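# Open the umbrella fully and stand it on the table

## Task

Push the umbrella open far enough that its latch catches and holds it open, then leave it lying on the table with its weight carried by the handle and by the rim of the canopy.

## Robot and tools

Robot: two 6-joint arms with parallel grippers, left_arm and right_arm. Each arm's joints, always listed from base to gripper: waist (joint1), shoulder (joint2), elbow (joint3), wrist pitch (joint4), wrist yaw (joint5), wrist roll (joint6). After these come the gripper's opening. Stated joint ranges in rad: waist -2.618 to 3.054, shoulder 0.000 to 3.142, elbow 0.000 to 3.142, wrist pitch -1.571 to 1.571, wrist yaw -1.571 to 1.571, wrist roll -2.094 to 2.094. The true stops may sit up to 0.059 rad either side of these.

Scene frame: origin at table-top height, midway between the nominal arm bases; +x runs out over the table, +z up, left_arm sits on the +y side (not necessarily the left of an image). Calibrated bases: left_arm at (-0.011, +0.307, 0) m, right_arm at (+0.020, -0.273, 0) m, both nearly unrotated about z. Gripper fingers point along the gripper's +z and separate along its y. end_effector_position (m) is the point between the pads, roughly 1 cm short of the tips; it is less accurate when the arm is far out.

Row format (shared by execute_actions and move): one flat list of 14 numbers covering both arms, even if only one moves: left_arm's six joint numbers then its opening, then right_arm's six joint numbers then its opening. Each joint number is an offset, scaled to [-1, 1], added to that arm's Joint targets as they stood when the action (or move) began, not to the previous row. Scale: 1.0 equals 1.202 rad for the waist, 1.258 shoulder, 1.238 elbow, 2.073 wrist pitch, 2.022 for both wrist yaw and wrist roll. The opening is absolute, not an offset: +1 fully open, -1 shut. To keep a gripper as it is, resend its current command; 0 means half-open, not 'no change'. Sending all six joint offsets as 0 re-commands the current Joint targets.

execute_actions(actions, cameras): actions is a list of actions; each action is a table of up to 15 rows, one per 1/30 s step; if fewer rows are given the final row repeats to fill 15 steps. Offsets inside an action all count from the targets at that action's start, so repeating an offset in a following action moves further. An action asking any joint to go more than 0.059 rad beyond a range end is rejected for both arms; a malformed or failing first action voids the whole call. An empty actions list just reports state and images. cameras chooses images: omitted, null or ["all"] gives all; [] gives none; an unknown name voids the call. Names: cam_high, cam_low, cam_left_wrist, cam_right_wrist (896x504 each).

move(target, speed, blend, opening_speed, blocking, cameras): target is one 14-number row, or a list of up to 15 rows differing only in joint offsets; every row's offsets count from the same starting Joint targets. All joints travel together, so grippers follow curves. speed is the peak rad/s of whichever joint travels farthest, 0.01 to 2, default 0.5; one value or one per target. blend (rad) rounds corners at intermediate targets. opening_speed (0.2 or more, per second on the -1..+1 scale) ramps the fingers; otherwise the opening is sent at once. blocking=false returns after about 0.5 s while the move continues; then call wait or stop before any new motion. The move does not avoid obstacles or the other arm. Its result adds a 'move:' line: done, off_target (resting with a joint over 0.035 rad off), moving, held, or fault, plus limits=held if steps were withheld and the worst joint error per arm. done does not tell you whether contact occurred.

wait(seconds 0 to 10): lets time run with commands held; adds a 'wait:' line. stop(): brakes a running move. zoom_image(camera, region=[x0,y0,x1,y1] pixels, max 504x504) gives a closer look at the latest image. read_manual gives only licence text. finished_scene(scene, check): scene is the current scene's number; check describes, per condition, what the images and readings show and could hide. The first call records the check and lets you still fix things; a second call ends the scene irreversibly.

Result lines: Joint positions and Joint velocities per arm (six joints in rad and rad/s, then pad gap in m, 0.094 when fully open). Joint targets is the base for your next offsets. Joint torques are total drive output including gravity, with offsets and noise; joints 1 to 3 wrap sign beyond ±28 N m. grip_measured is the opening on the command scale; grip_effort_nm is motor effort (negative closing) and is not pad force. 'joint sent to its limit' means a joint was clipped at its end; 'joint command not followed' means the clearance check altered targets.

Motion limits: each joint's target stays within a lead of its measured angle (waist 0.202, shoulder 0.258, elbow 0.238, wrist pitch 0.573, wrist yaw and roll 0.522 rad), and targets that would carry the gripper over 100 mm from where it is get scaled back; large changes take several actions, and unfinished motion must be re-commanded. Tiny turns may not start.

Gripping: squeeze is about 50 to 62 N per pad. Commanding roughly 0.11 below the touch reading gives full force; to release, command well above grip_measured.

Avoid: dropping the umbrella, releasing it while parts still move, knocking anything off the table (leaving it off the table fails the task), fast impacts, pressing hard, and any collision or squeeze between the two arms. To stop an arm pressing, command its targets back past its measured positions. Holding loads, reaching far out, or pushing at an unreachable pose heats motors: MOTOR HOT appears at 75 °C, at 90 °C the arm folds and idles, at 100 °C it goes limp.

Each tool is called after "Request:" by a JSON object that holds its "name" and its "arguments", one argument or row to a line.

## Session

Request:
{"name": "execute_actions", "arguments": {
  "actions": []
}}

Scene clock: 0.00 s.
left_arm: end_effector_position=(+0.4009, +0.3124, +0.1153) grip_measured=+1.000 grip_effort_nm=n/a end_effector_quat_wxyz=(+0.594, -0.013, +0.802, +0.053) | right_arm: end_effector_position=(+0.4041, -0.2764, +0.0911) grip_measured=+1.000 grip_effort_nm=n/a end_effector_quat_wxyz=(+0.575, +0.048, +0.814, -0.071)
Joint names: [waist, shoulder, elbow, wrist pitch, wrist yaw, wrist roll]
Joint positions: left_arm=[-0.029 1.555 0.428 0.832 -0.154 0.026 0.094] | right_arm=[0.054 1.542 0.327 0.865 0.285 0.038 0.094]
Joint velocities: left_arm=[-0.002 -0.007 -0.002 -0.066 -0.037 -0.007 0] | right_arm=[0.002 -0.007 -0.022 -0.095 0.037 0.007 0]
Joint torques (N m): no reading
Motor temperatures (°C): left_arm=[34 36 40 34 32 32 30] | right_arm=[35 35 35 33 33 34 34]
Heat: left arm: 40 °C; right arm: 35 °C.
Joint targets: left_arm=[-0.029 1.552 0.431 0.824 -0.154 0.026] | right_arm=[0.054 1.537 0.332 0.864 0.287 0.038]
Tool commands: left_gripper/opening=+1.0 right_gripper/opening=+1.0

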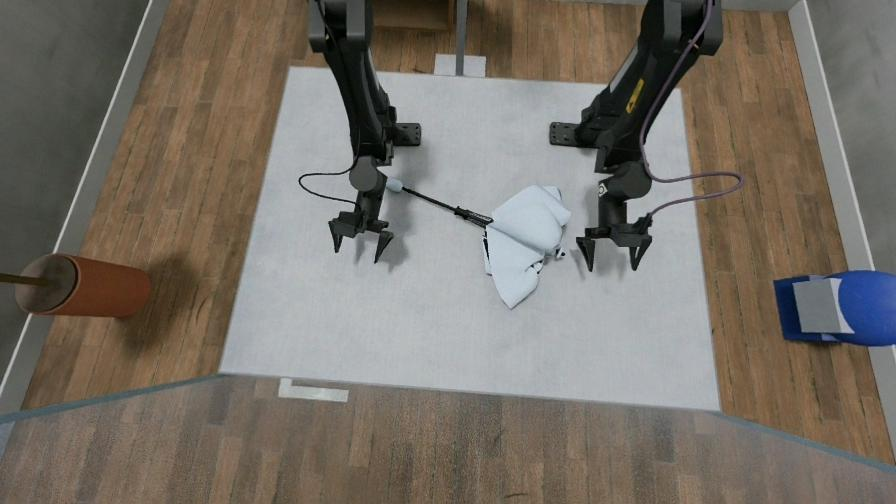

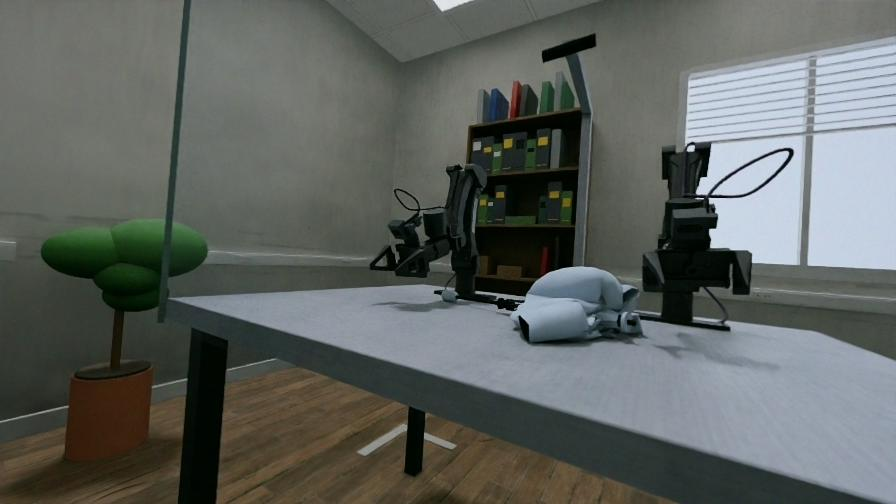

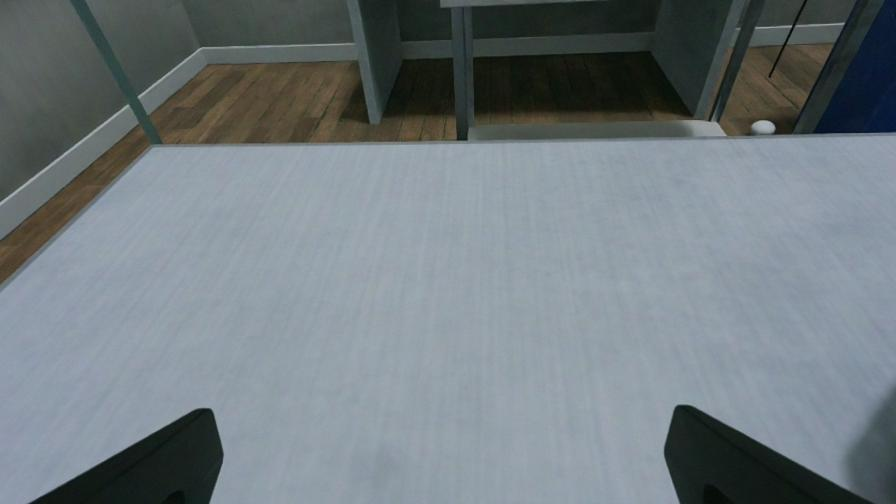

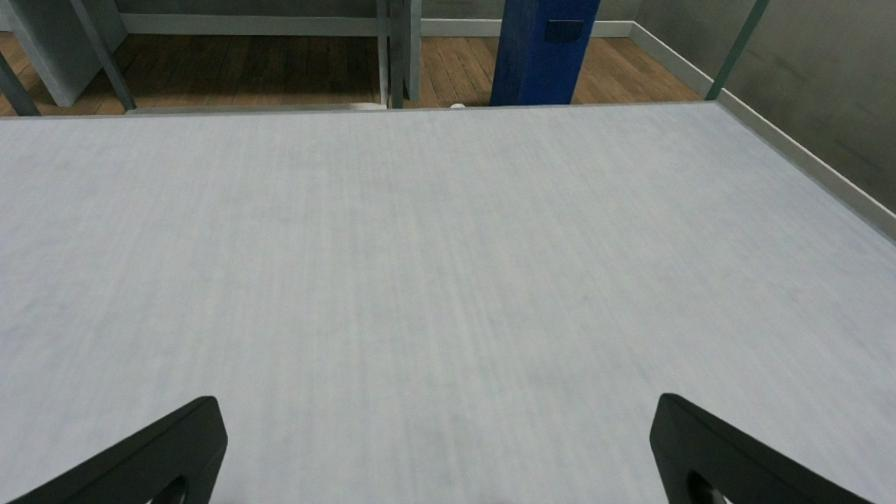

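Request:
{"name": "zoom_image", "arguments": {
  "camera": "cam_high",
  "region": [370, 160, 590, 320]
}}

Request:
{"name": "zoom_image", "arguments": {
  "camera": "cam_low",
  "region": [360, 230, 720, 370]
}}

Scaled by 2.291 from the camera's 896x504 image, which has a finer 1280x720 frame.

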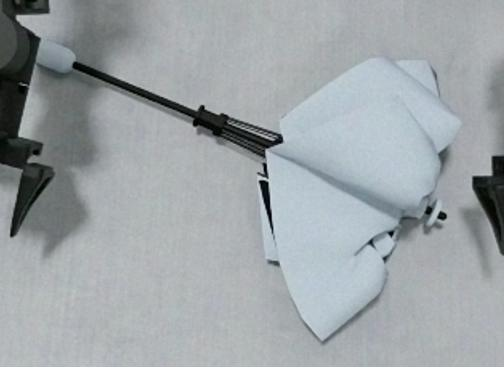

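Scaled by 1.400 from the camera's 896x504 image, which has a finer 1280x720 frame.

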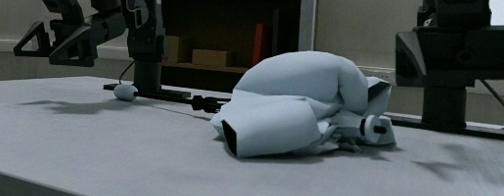

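Request:
{"name": "zoom_image", "arguments": {
  "camera": "cam_high",
  "region": [300, 100, 460, 280]
}}

Request:
{"name": "zoom_image", "arguments": {
  "camera": "cam_high",
  "region": [530, 100, 690, 280]
}}

Request:
{"name": "zoom_image", "arguments": {
  "camera": "cam_high",
  "region": [380, 170, 500, 240]
}}

Scaled by 2.800 from the camera's 896x504 image, which has a finer 1280x720 frame.

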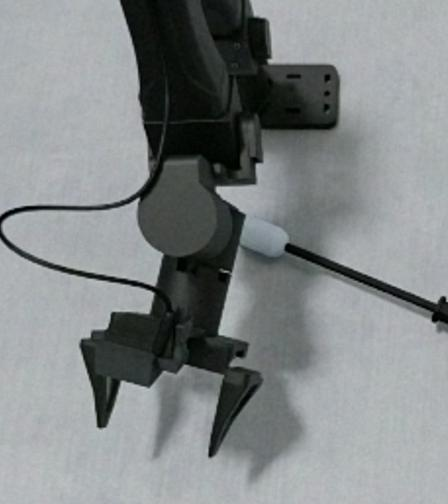

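Scaled by 2.800 from the camera's 896x504 image, which has a finer 1280x720 frame.

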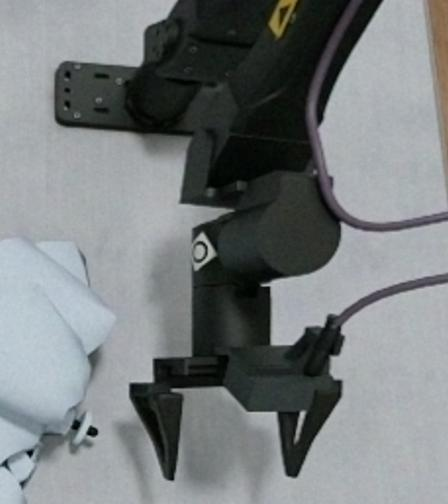

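Scaled by 4.200 from the camera's 896x504 image, which has a finer 1280x720 frame.

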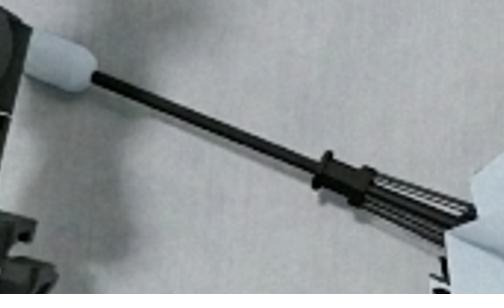

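Request:
{"name": "move", "arguments": {
  "target": [
    [0,0,0,0,0,0,1, 0.1431,-0.2679,0.3376,-0.4650,-0.0727,-0.1919,1],
    [0,0,0,0,0,0,1, 0.2859,-0.2000,0.5008,-1.0,-0.1419,-0.3882,1]
  ],
  "blend": 0.2,
  "speed": 1.2
}}

Scene clock: 16.17 s.
left_arm: end_effector_position=(+0.4009, +0.3124, +0.1153) grip_measured=+1.000 grip_effort_nm=-0.012 end_effector_quat_wxyz=(+0.594, -0.013, +0.802, +0.053) | right_arm: end_effector_position=(+0.1999, -0.1867, +0.0937) grip_measured=+1.000 grip_effort_nm=-0.042 end_effector_quat_wxyz=(+0.011, -0.562, +0.827, -0.010)
Joint names: [waist, shoulder, elbow, wrist pitch, wrist yaw, wrist roll]
Joint positions: left_arm=[-0.029 1.555 0.428 0.832 -0.154 0.026 0.094] | right_arm=[0.392 1.275 0.919 -1.191 0.017 -0.735 0.094]
Joint velocities: left_arm=[-0.002 -0.002 0.017 -0.066 -0.066 -0.022 0] | right_arm=[-0.007 -0.007 0.002 0.022 -0.037 -0.037 0]
Joint torques (N m): left_arm=[0.03 -5.03 5.9 2.32 -0.05 0.04] | right_arm=[0.51 -2.41 9.39 0.25 -0.16 -0.11]
Motor temperatures (°C): left_arm=[34 36 41 37 32 32 30] | right_arm=[35 36 36 35 33 34 34]
Heat: left arm: 41 °C; right arm: 36 °C.
Joint targets: left_arm=[-0.029 1.552 0.431 0.824 -0.154 0.026] | right_arm=[0.397 1.285 0.952 -1.209 0.001 -0.746]
move: done

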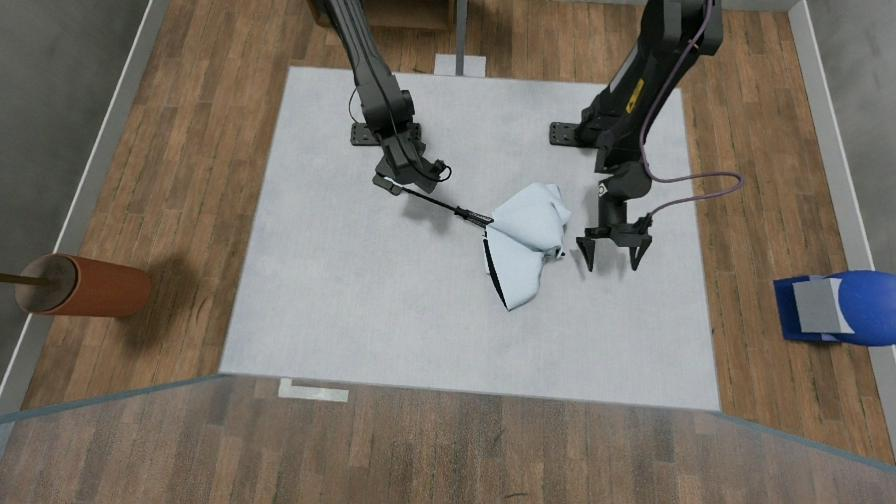

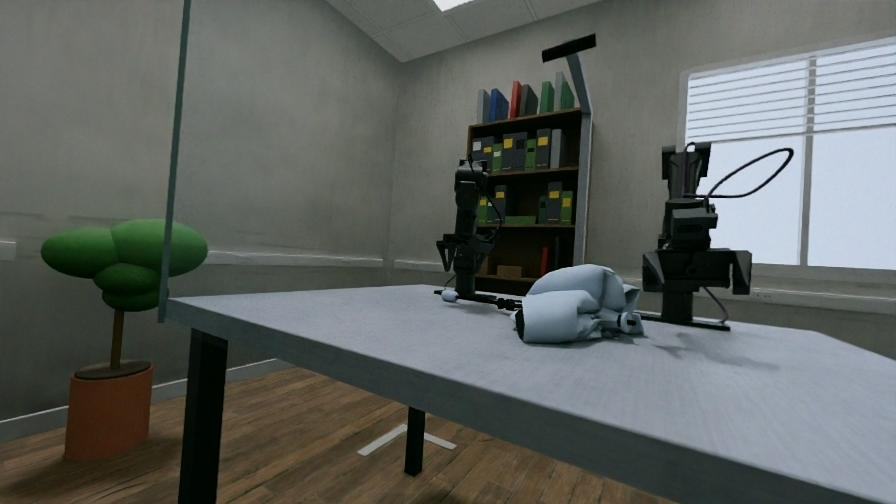

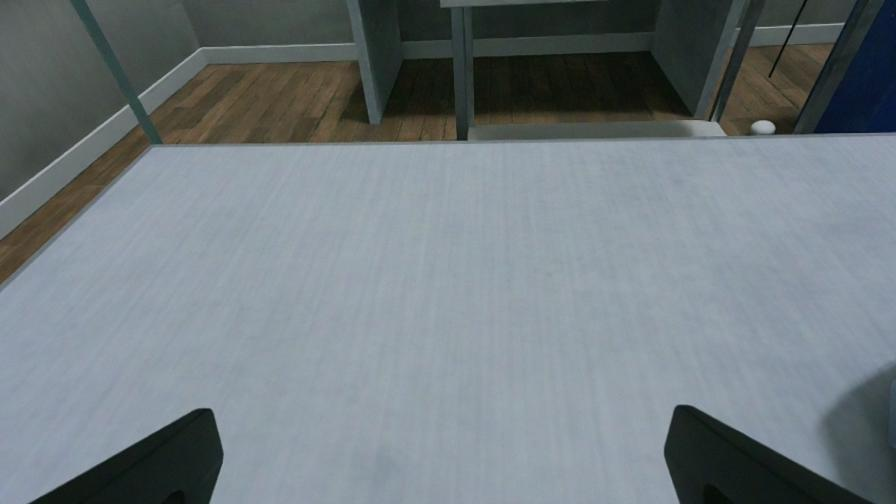

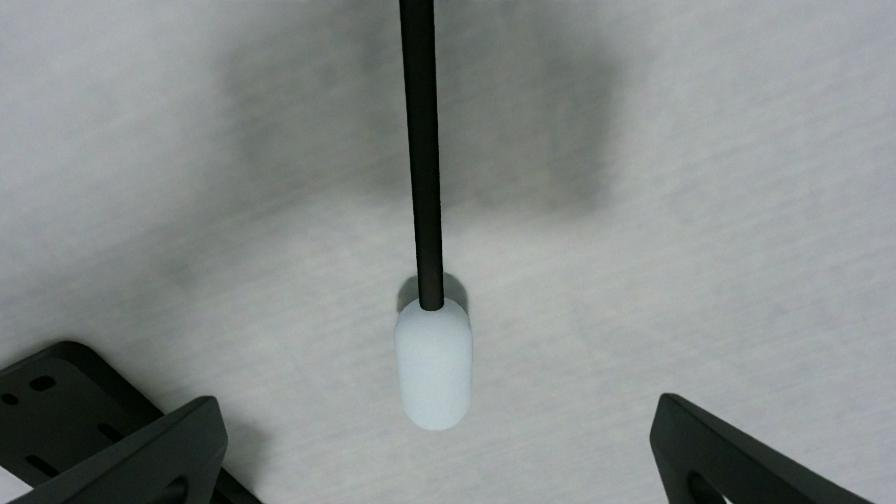

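Request:
{"name": "move", "arguments": {
  "target": [0,0,0,0,0,0,1, -0.005,0.0556,-0.1738,0.1236,-0.0005,-0.0057,1],
  "speed": 0.5,
  "cameras": ["cam_right_wrist"]
}}

Scene clock: 34.63 s.
left_arm: end_effector_position=(+0.4009, +0.3124, +0.1153) grip_measured=+1.000 grip_effort_nm=-0.002 end_effector_quat_wxyz=(+0.594, -0.013, +0.802, +0.053) | right_arm: end_effector_position=(+0.1997, -0.1866, +0.0401) grip_measured=+1.000 grip_effort_nm=-0.046 end_effector_quat_wxyz=(+0.002, -0.567, +0.824, -0.008)
Joint names: [waist, shoulder, elbow, wrist pitch, wrist yaw, wrist roll]
Joint positions: left_arm=[-0.029 1.555 0.428 0.832 -0.154 0.026 0.094] | right_arm=[0.392 1.347 0.753 -0.971 0.016 -0.747 0.094]
Joint velocities: left_arm=[-0.002 -0.002 -0.012 0.007 -0.051 -0.022 0] | right_arm=[0.007 0.012 -0.012 0.007 -0.037 -0.007 0]
Joint torques (N m): left_arm=[0.03 -5.01 5.91 2.32 -0.06 0.03] | right_arm=[-0.1 -2.86 4.83 0.55 -0.16 -0.1]
Motor temperatures (°C): left_arm=[34 36 41 39 32 32 30] | right_arm=[35 35 37 34 33 34 34]
Heat: left arm: 41 °C; right arm: 37 °C.
Joint targets: left_arm=[-0.029 1.552 0.431 0.824 -0.154 0.026] | right_arm=[0.391 1.355 0.737 -0.953 -0.001 -0.758]
move: done
Images, in order (width x height): cam_right_wrist 896x504.

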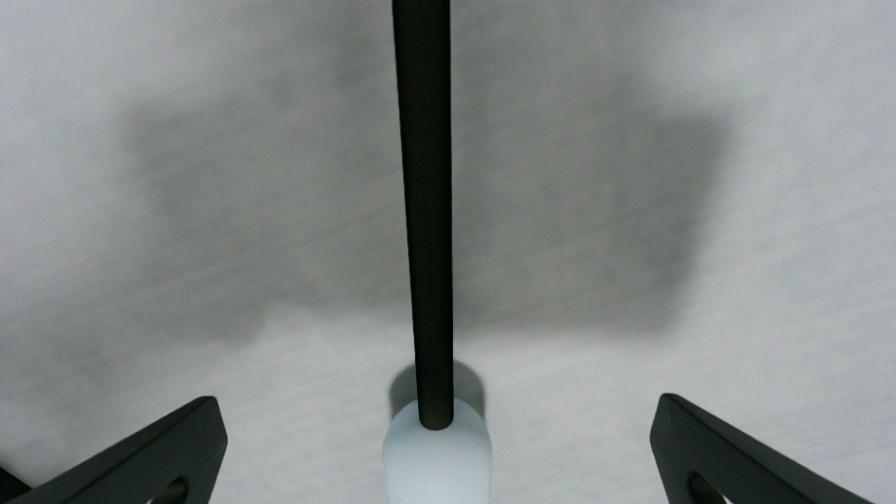

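Request:
{"name": "move", "arguments": {
  "target": [0,0,0,0,0,0,1, 0,0.0318,-0.0509,0.0492,0,0,1],
  "speed": 0.3,
  "cameras": ["cam_right_wrist"]
}}

Scene clock: 41.80 s.
left_arm: end_effector_position=(+0.4009, +0.3124, +0.1153) grip_measured=+1.000 grip_effort_nm=-0.002 end_effector_quat_wxyz=(+0.594, -0.013, +0.802, +0.053) | right_arm: end_effector_position=(+0.2002, -0.1863, +0.0190) grip_measured=+1.000 grip_effort_nm=-0.032 end_effector_quat_wxyz=(+0.003, -0.567, +0.824, -0.008)
Joint names: [waist, shoulder, elbow, wrist pitch, wrist yaw, wrist roll]
Joint positions: left_arm=[-0.029 1.555 0.428 0.832 -0.154 0.026 0.094] | right_arm=[0.392 1.385 0.691 -0.868 0.016 -0.747 0.094]
Joint velocities: left_arm=[0.012 0.012 -0.012 0.022 0.022 -0.022 0] | right_arm=[0.017 0.002 -0.007 -0.022 0.051 0.007 0]
Joint torques (N m): left_arm=[0.05 -5.01 5.93 2.31 -0.06 0.04] | right_arm=[-0.03 -2.81 4.53 0.56 -0.15 -0.09]
Motor temperatures (°C): left_arm=[34 36 41 39 32 32 30] | right_arm=[35 35 36 34 33 34 34]
Heat: left arm: 41 °C; right arm: 36 °C.
Joint targets: left_arm=[-0.029 1.552 0.431 0.824 -0.154 0.026] | right_arm=[0.391 1.395 0.674 -0.851 0.000 -0.758]
move: done
Images, in order (width x height): cam_right_wrist 896x504.

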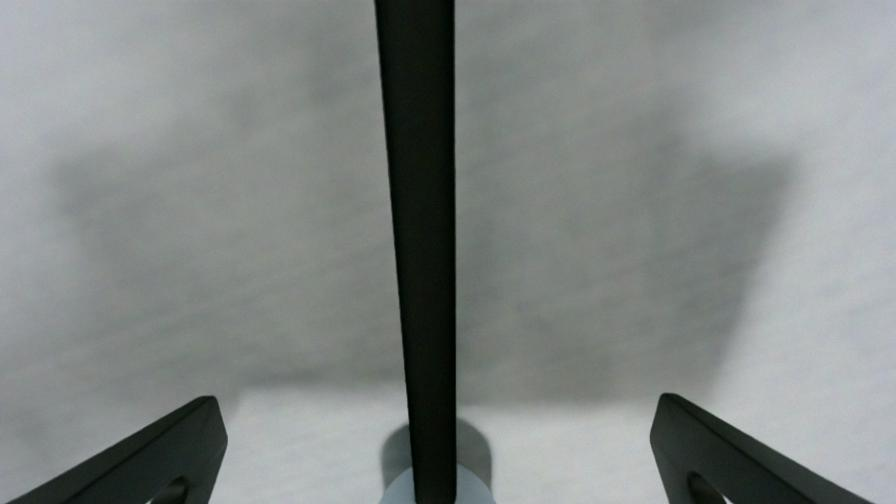

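Request:
{"name": "move", "arguments": {
  "target": [0,0,0,0,0,0,1, 0,0,-0.0178,0.0106,0,0,-0.6],
  "speed": 0.3,
  "opening_speed": 2.0,
  "cameras": ["cam_right_wrist"]
}}

Scene clock: 46.80 s.
left_arm: end_effector_position=(+0.4009, +0.3124, +0.1153) grip_measured=+1.000 grip_effort_nm=-0.007 end_effector_quat_wxyz=(+0.594, -0.013, +0.802, +0.053) | right_arm: end_effector_position=(+0.1983, -0.1872, +0.0143) grip_measured=-0.598 grip_effort_nm=-0.154 end_effector_quat_wxyz=(+0.004, -0.567, +0.824, -0.008)
Joint names: [waist, shoulder, elbow, wrist pitch, wrist yaw, wrist roll]
Joint positions: left_arm=[-0.029 1.555 0.428 0.832 -0.154 0.026 0.094] | right_arm=[0.392 1.385 0.67 -0.846 0.015 -0.748 0.019]
Joint velocities: left_arm=[-0.002 0.007 -0.007 -0.007 -0.007 0.022 0] | right_arm=[0.002 0.007 0.002 0.051 -0.037 -0.037 0]
Joint torques (N m): left_arm=[0.03 -5.01 5.93 2.31 -0.04 0.04] | right_arm=[-0.02 -2.74 4.38 0.55 -0.15 -0.08]
Motor temperatures (°C): left_arm=[34 36 41 40 32 32 30] | right_arm=[35 35 36 34 33 34 34]
Heat: left arm: 41 °C; right arm: 36 °C.
Joint targets: left_arm=[-0.029 1.552 0.431 0.824 -0.154 0.026] | right_arm=[0.391 1.395 0.652 -0.829 0.000 -0.758]
move: done
Images, in order (width x height): cam_right_wrist 896x504.

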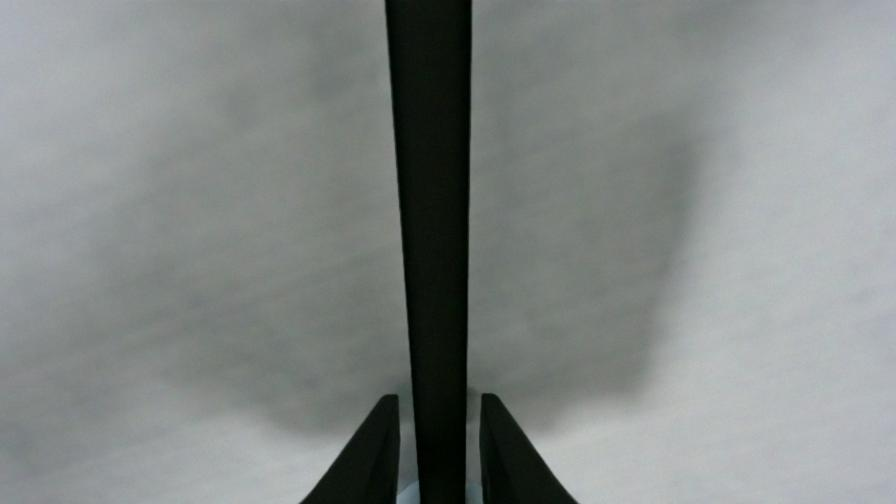

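Request:
{"name": "move", "arguments": {
  "target": [0,0,0,0,0,0,1, 0,0,0,0,0,0,-1],
  "opening_speed": 0.5,
  "cameras": ["cam_right_wrist"]
}}

Scene clock: 48.90 s.
left_arm: end_effector_position=(+0.4009, +0.3124, +0.1153) grip_measured=+1.000 grip_effort_nm=-0.012 end_effector_quat_wxyz=(+0.594, -0.013, +0.802, +0.053) | right_arm: end_effector_position=(+0.1985, -0.1871, +0.0143) grip_measured=-0.828 grip_effort_nm=-1.057 end_effector_quat_wxyz=(+0.004, -0.569, +0.822, -0.008)
Joint names: [waist, shoulder, elbow, wrist pitch, wrist yaw, wrist roll]
Joint positions: left_arm=[-0.029 1.555 0.428 0.832 -0.154 0.026 0.094] | right_arm=[0.392 1.385 0.67 -0.846 0.015 -0.752 0.008]
Joint velocities: left_arm=[-0.007 0.012 -0.022 -0.007 0.037 -0.022 0] | right_arm=[0.022 -0.012 -0.017 -0.11 0.051 -0.022 -0.001]
Joint torques (N m): left_arm=[0.06 -5.01 5.9 2.32 -0.05 0.04] | right_arm=[-0.08 -2.74 4.37 0.55 -0.16 -0.04]
Motor temperatures (°C): left_arm=[34 36 41 40 32 32 30] | right_arm=[35 35 36 34 33 34 34]
Heat: left arm: 41 °C; right arm: 36 °C.
Joint targets: left_arm=[-0.029 1.552 0.431 0.824 -0.154 0.026] | right_arm=[0.391 1.395 0.652 -0.829 0.000 -0.758]
move: done
Images, in order (width x height): cam_right_wrist 896x504.

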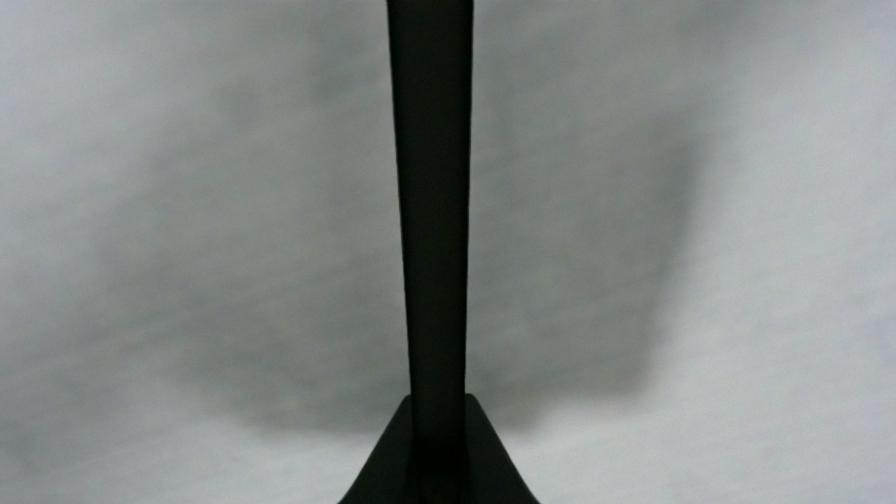

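Request:
{"name": "move", "arguments": {
  "target": [0,0,0,0,0,0,1, 0,-0.0713,0.1725,-0.1457,0,0,-1],
  "speed": 0.3
}}

Scene clock: 53.57 s.
left_arm: end_effector_position=(+0.4009, +0.3124, +0.1153) grip_measured=+1.000 grip_effort_nm=-0.002 end_effector_quat_wxyz=(+0.594, -0.013, +0.802, +0.053) | right_arm: end_effector_position=(+0.1860, -0.1934, +0.0610) grip_measured=-0.829 grip_effort_nm=-1.062 end_effector_quat_wxyz=(-0.035, -0.569, +0.822, -0.003)
Joint names: [waist, shoulder, elbow, wrist pitch, wrist yaw, wrist roll]
Joint positions: left_arm=[-0.029 1.555 0.428 0.832 -0.154 0.026 0.094] | right_arm=[0.392 1.333 0.826 -1.133 0.016 -0.752 0.008]
Joint velocities: left_arm=[0.012 -0.002 -0.002 -0.037 0.022 0.051 0] | right_arm=[0.007 -0.002 0.002 0.037 -0.007 -0.022 0.001]
Joint torques (N m): left_arm=[0.06 -5.01 5.91 2.32 -0.06 0.04] | right_arm=[-0.03 -5.45 9.68 0.26 -0.16 -0.04]
Motor temperatures (°C): left_arm=[34 36 41 40 32 32 30] | right_arm=[35 35 36 34 33 34 34]
Heat: left arm: 41 °C; right arm: 36 °C.
Joint targets: left_arm=[-0.029 1.552 0.431 0.824 -0.154 0.026] | right_arm=[0.391 1.305 0.866 -1.131 0.000 -0.758]
move: off_target (right_arm); right_arm: the elbow is farthest, 0.039 rad from its target

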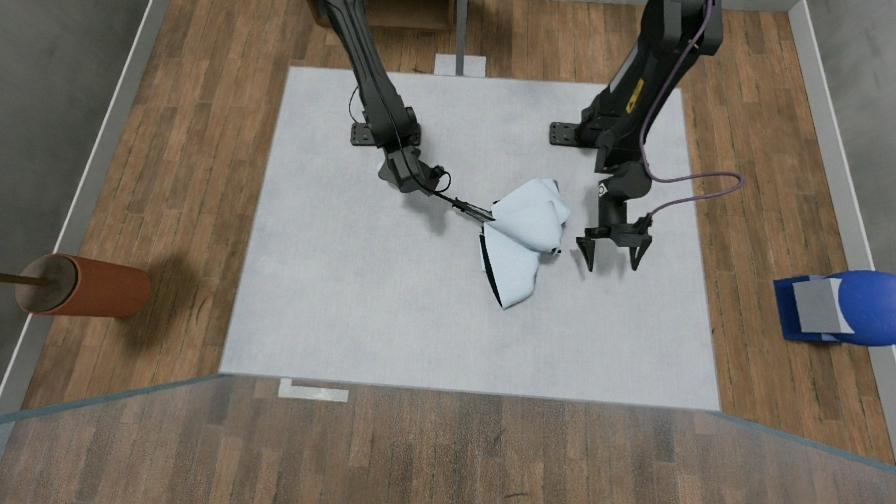

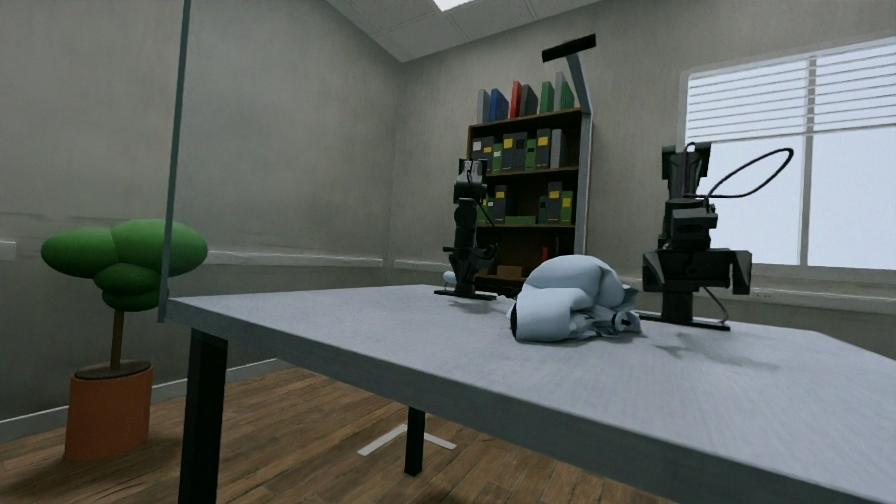

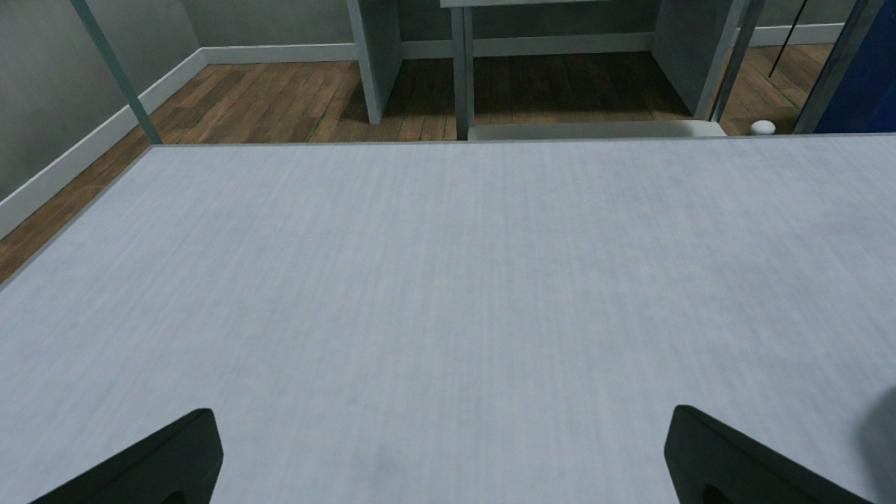

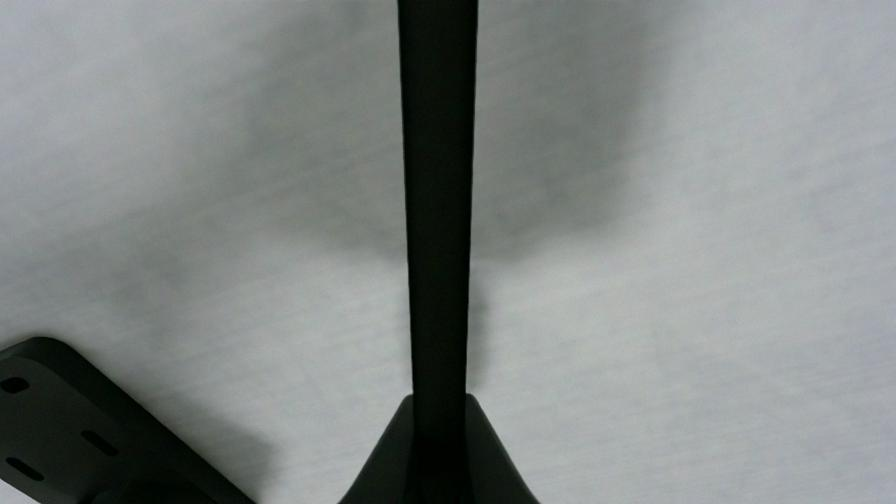

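Request:
{"name": "zoom_image", "arguments": {
  "camera": "cam_low",
  "region": [400, 220, 700, 370]
}}

Request:
{"name": "zoom_image", "arguments": {
  "camera": "cam_high",
  "region": [370, 140, 590, 320]
}}

Scaled by 1.680 from the camera's 896x504 image, which has a finer 1280x720 frame.

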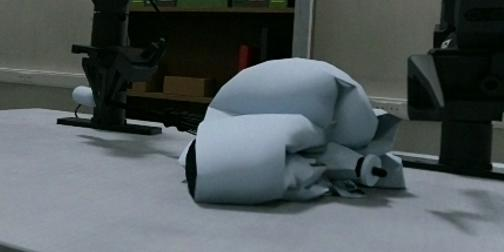

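Scaled by 2.291 from the camera's 896x504 image, which has a finer 1280x720 frame.

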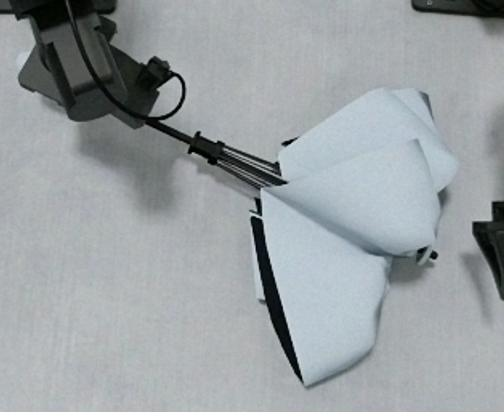

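Request:
{"name": "move", "arguments": {
  "target": [0,0,0,0,0,0,1, 0,-0.027,0.2569,-0.1462,0,0,-1],
  "speed": 0.4,
  "cameras": ["cam_high","cam_low","cam_right_wrist"]
}}

Request:
{"name": "zoom_image", "arguments": {
  "camera": "cam_low",
  "region": [400, 180, 700, 370]
}}

Scene clock: 73.50 s.
left_arm: end_effector_position=(+0.4009, +0.3124, +0.1153) grip_measured=+1.000 grip_effort_nm=-0.002 end_effector_quat_wxyz=(+0.594, -0.013, +0.802, +0.053) | right_arm: end_effector_position=(+0.1945, -0.1902, +0.1465) grip_measured=-0.829 grip_effort_nm=-1.072 end_effector_quat_wxyz=(-0.015, -0.569, +0.822, -0.008)
Joint names: [waist, shoulder, elbow, wrist pitch, wrist yaw, wrist roll]
Joint positions: left_arm=[-0.029 1.555 0.428 0.832 -0.154 0.026 0.094] | right_arm=[0.392 1.297 1.144 -1.445 0.021 -0.753 0.008]
Joint velocities: left_arm=[0.007 -0.012 0.007 -0.022 -0.007 -0.066 0] | right_arm=[-0.017 0.012 -0.027 -0.037 -0.007 -0.037 0.001]
Joint torques (N m): left_arm=[0.03 -5.03 5.91 2.32 -0.05 0.03] | right_arm=[-0.1 -5.16 9.85 0.43 -0.22 -0.05]
Motor temperatures (°C): left_arm=[34 36 41 41 32 32 30] | right_arm=[35 36 38 33 33 34 35]
Heat: left arm: 41 °C; right arm: 38 °C.
Joint targets: left_arm=[-0.029 1.552 0.431 0.824 -0.154 0.026] | right_arm=[0.391 1.271 1.184 -1.434 0.000 -0.758]
move: off_target (right_arm); right_arm: the elbow is farthest, 0.040 rad from its target
Images, in order (width x height): cam_high 896x504, cam_low 896x504, cam_right_wrist 896x504.

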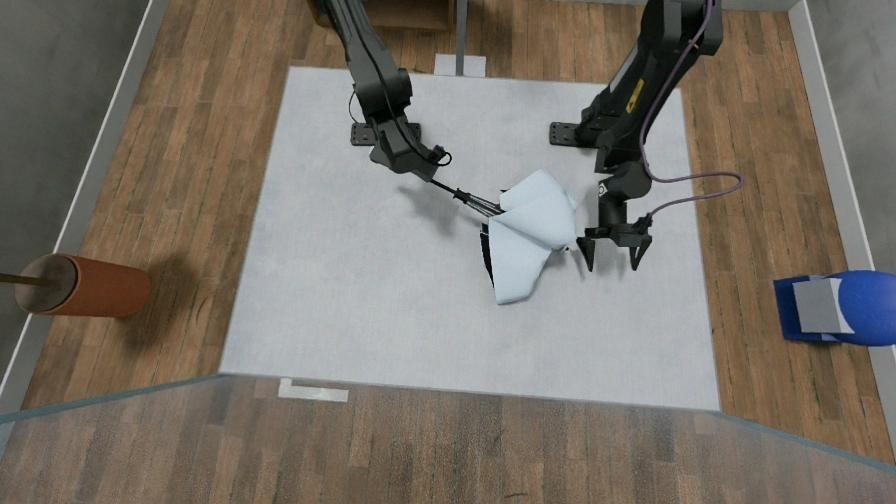

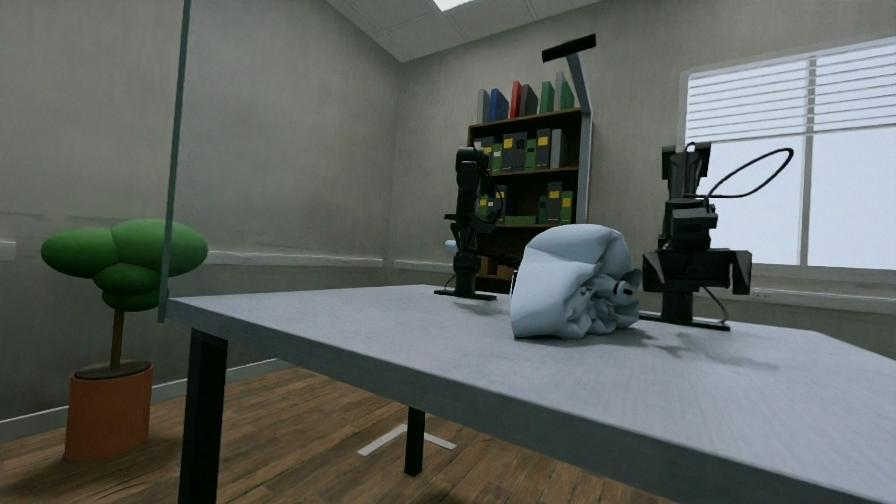

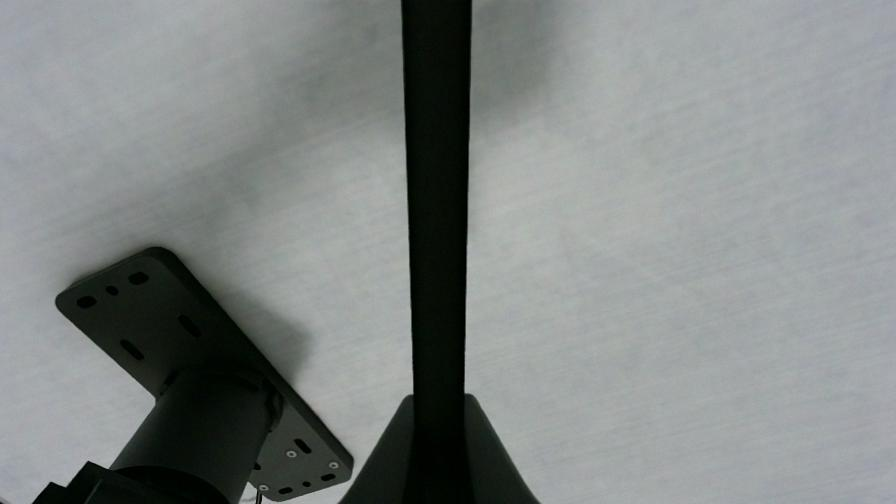

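Scaled by 1.680 from the camera's 896x504 image, which has a finer 1280x720 frame.

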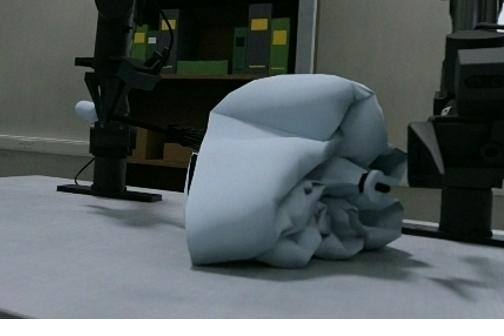

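Request:
{"name": "move", "arguments": {
  "target": [0,0,0,0,0,0,1, 0.390,0.193,-0.5016,0.967,0.01,0.6815,-1],
  "speed": 0.7
}}

Scene clock: 86.47 s.
left_arm: end_effector_position=(+0.4009, +0.3124, +0.1153) grip_measured=+1.000 grip_effort_nm=-0.002 end_effector_quat_wxyz=(+0.594, -0.013, +0.802, +0.053) | right_arm: end_effector_position=(+0.2751, +0.0610, +0.1102) grip_measured=-0.829 grip_effort_nm=-1.067 end_effector_quat_wxyz=(+0.379, -0.116, +0.841, +0.368)
Joint names: [waist, shoulder, elbow, wrist pitch, wrist yaw, wrist roll]
Joint positions: left_arm=[-0.029 1.555 0.428 0.832 -0.154 0.026 0.094] | right_arm=[0.856 1.51 0.572 0.482 0.013 0.639 0.008]
Joint velocities: left_arm=[-0.017 -0.007 -0.012 -0.037 0.007 -0.066 0] | right_arm=[-0.007 -0.012 -0.002 0.007 0.022 -0.081 0.001]
Joint torques (N m): left_arm=[0.06 -5.01 5.93 2.32 -0.06 0.04] | right_arm=[0.4 -4.86 5.85 2.68 0.08 -0.19]
Motor temperatures (°C): left_arm=[34 36 41 42 32 32 30] | right_arm=[35 36 37 35 33 34 35]
Heat: left arm: 42 °C; right arm: 37 °C.
Joint targets: left_arm=[-0.029 1.552 0.431 0.824 -0.154 0.026] | right_arm=[0.860 1.514 0.563 0.570 0.020 0.620]
move: off_target (right_arm); right_arm: the wrist pitch is farthest, 0.089 rad from its target

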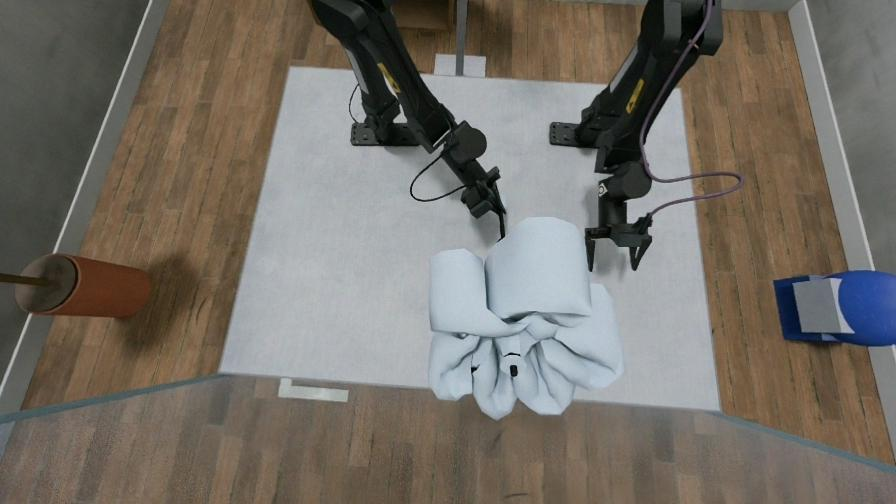

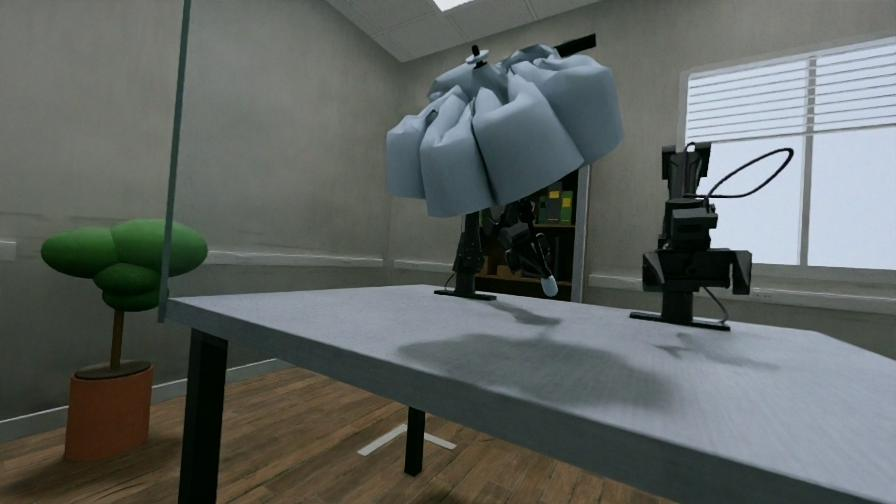

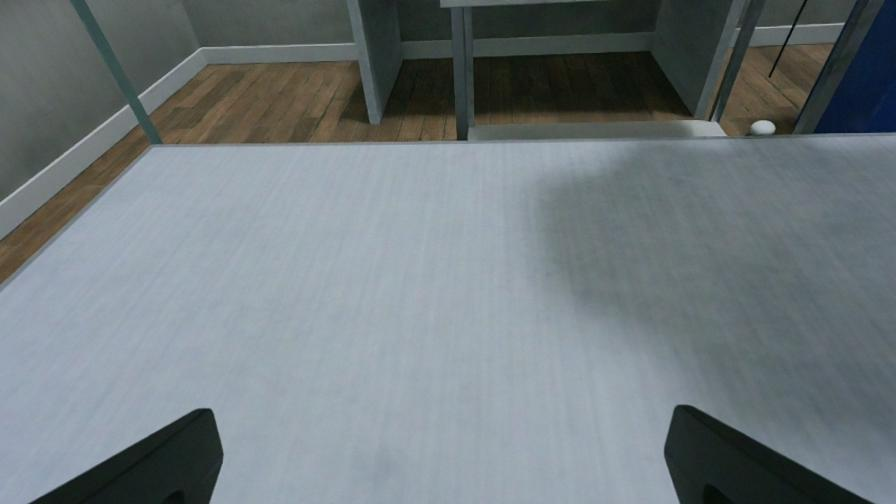

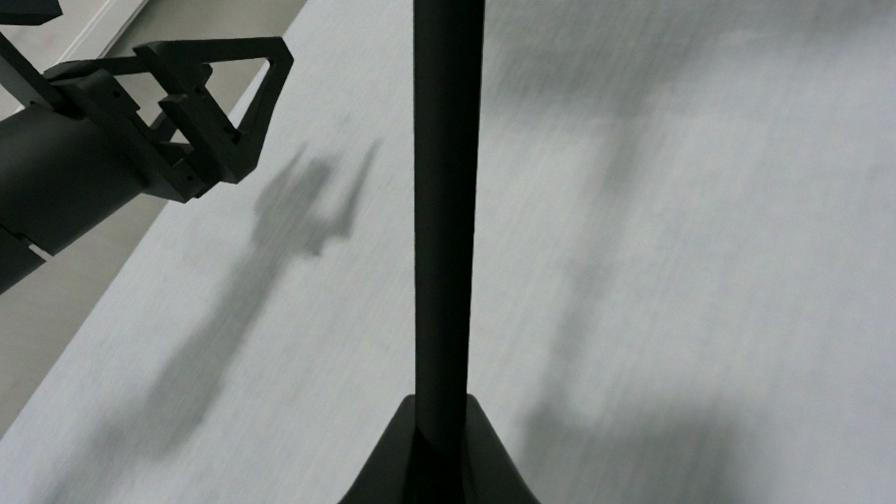

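Request:
{"name": "zoom_image", "arguments": {
  "camera": "cam_high",
  "region": [420, 170, 640, 420]
}}

Request:
{"name": "zoom_image", "arguments": {
  "camera": "cam_low",
  "region": [370, 30, 640, 310]
}}

Scaled by 2.016 from the camera's 896x504 image, which has a finer 1280x720 frame.

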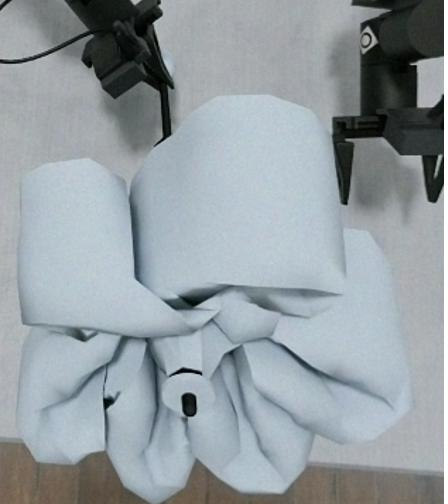

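Scaled by 1.800 from the camera's 896x504 image, which has a finer 1280x720 frame.

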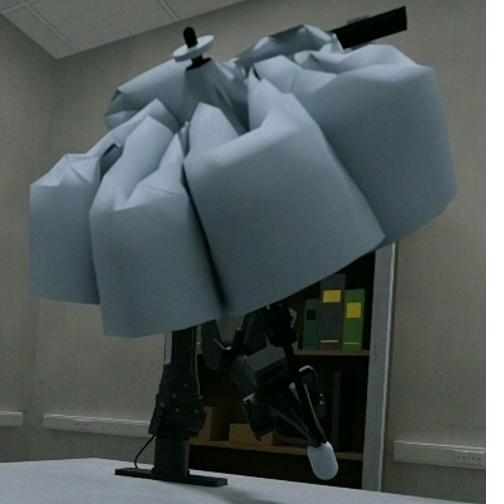

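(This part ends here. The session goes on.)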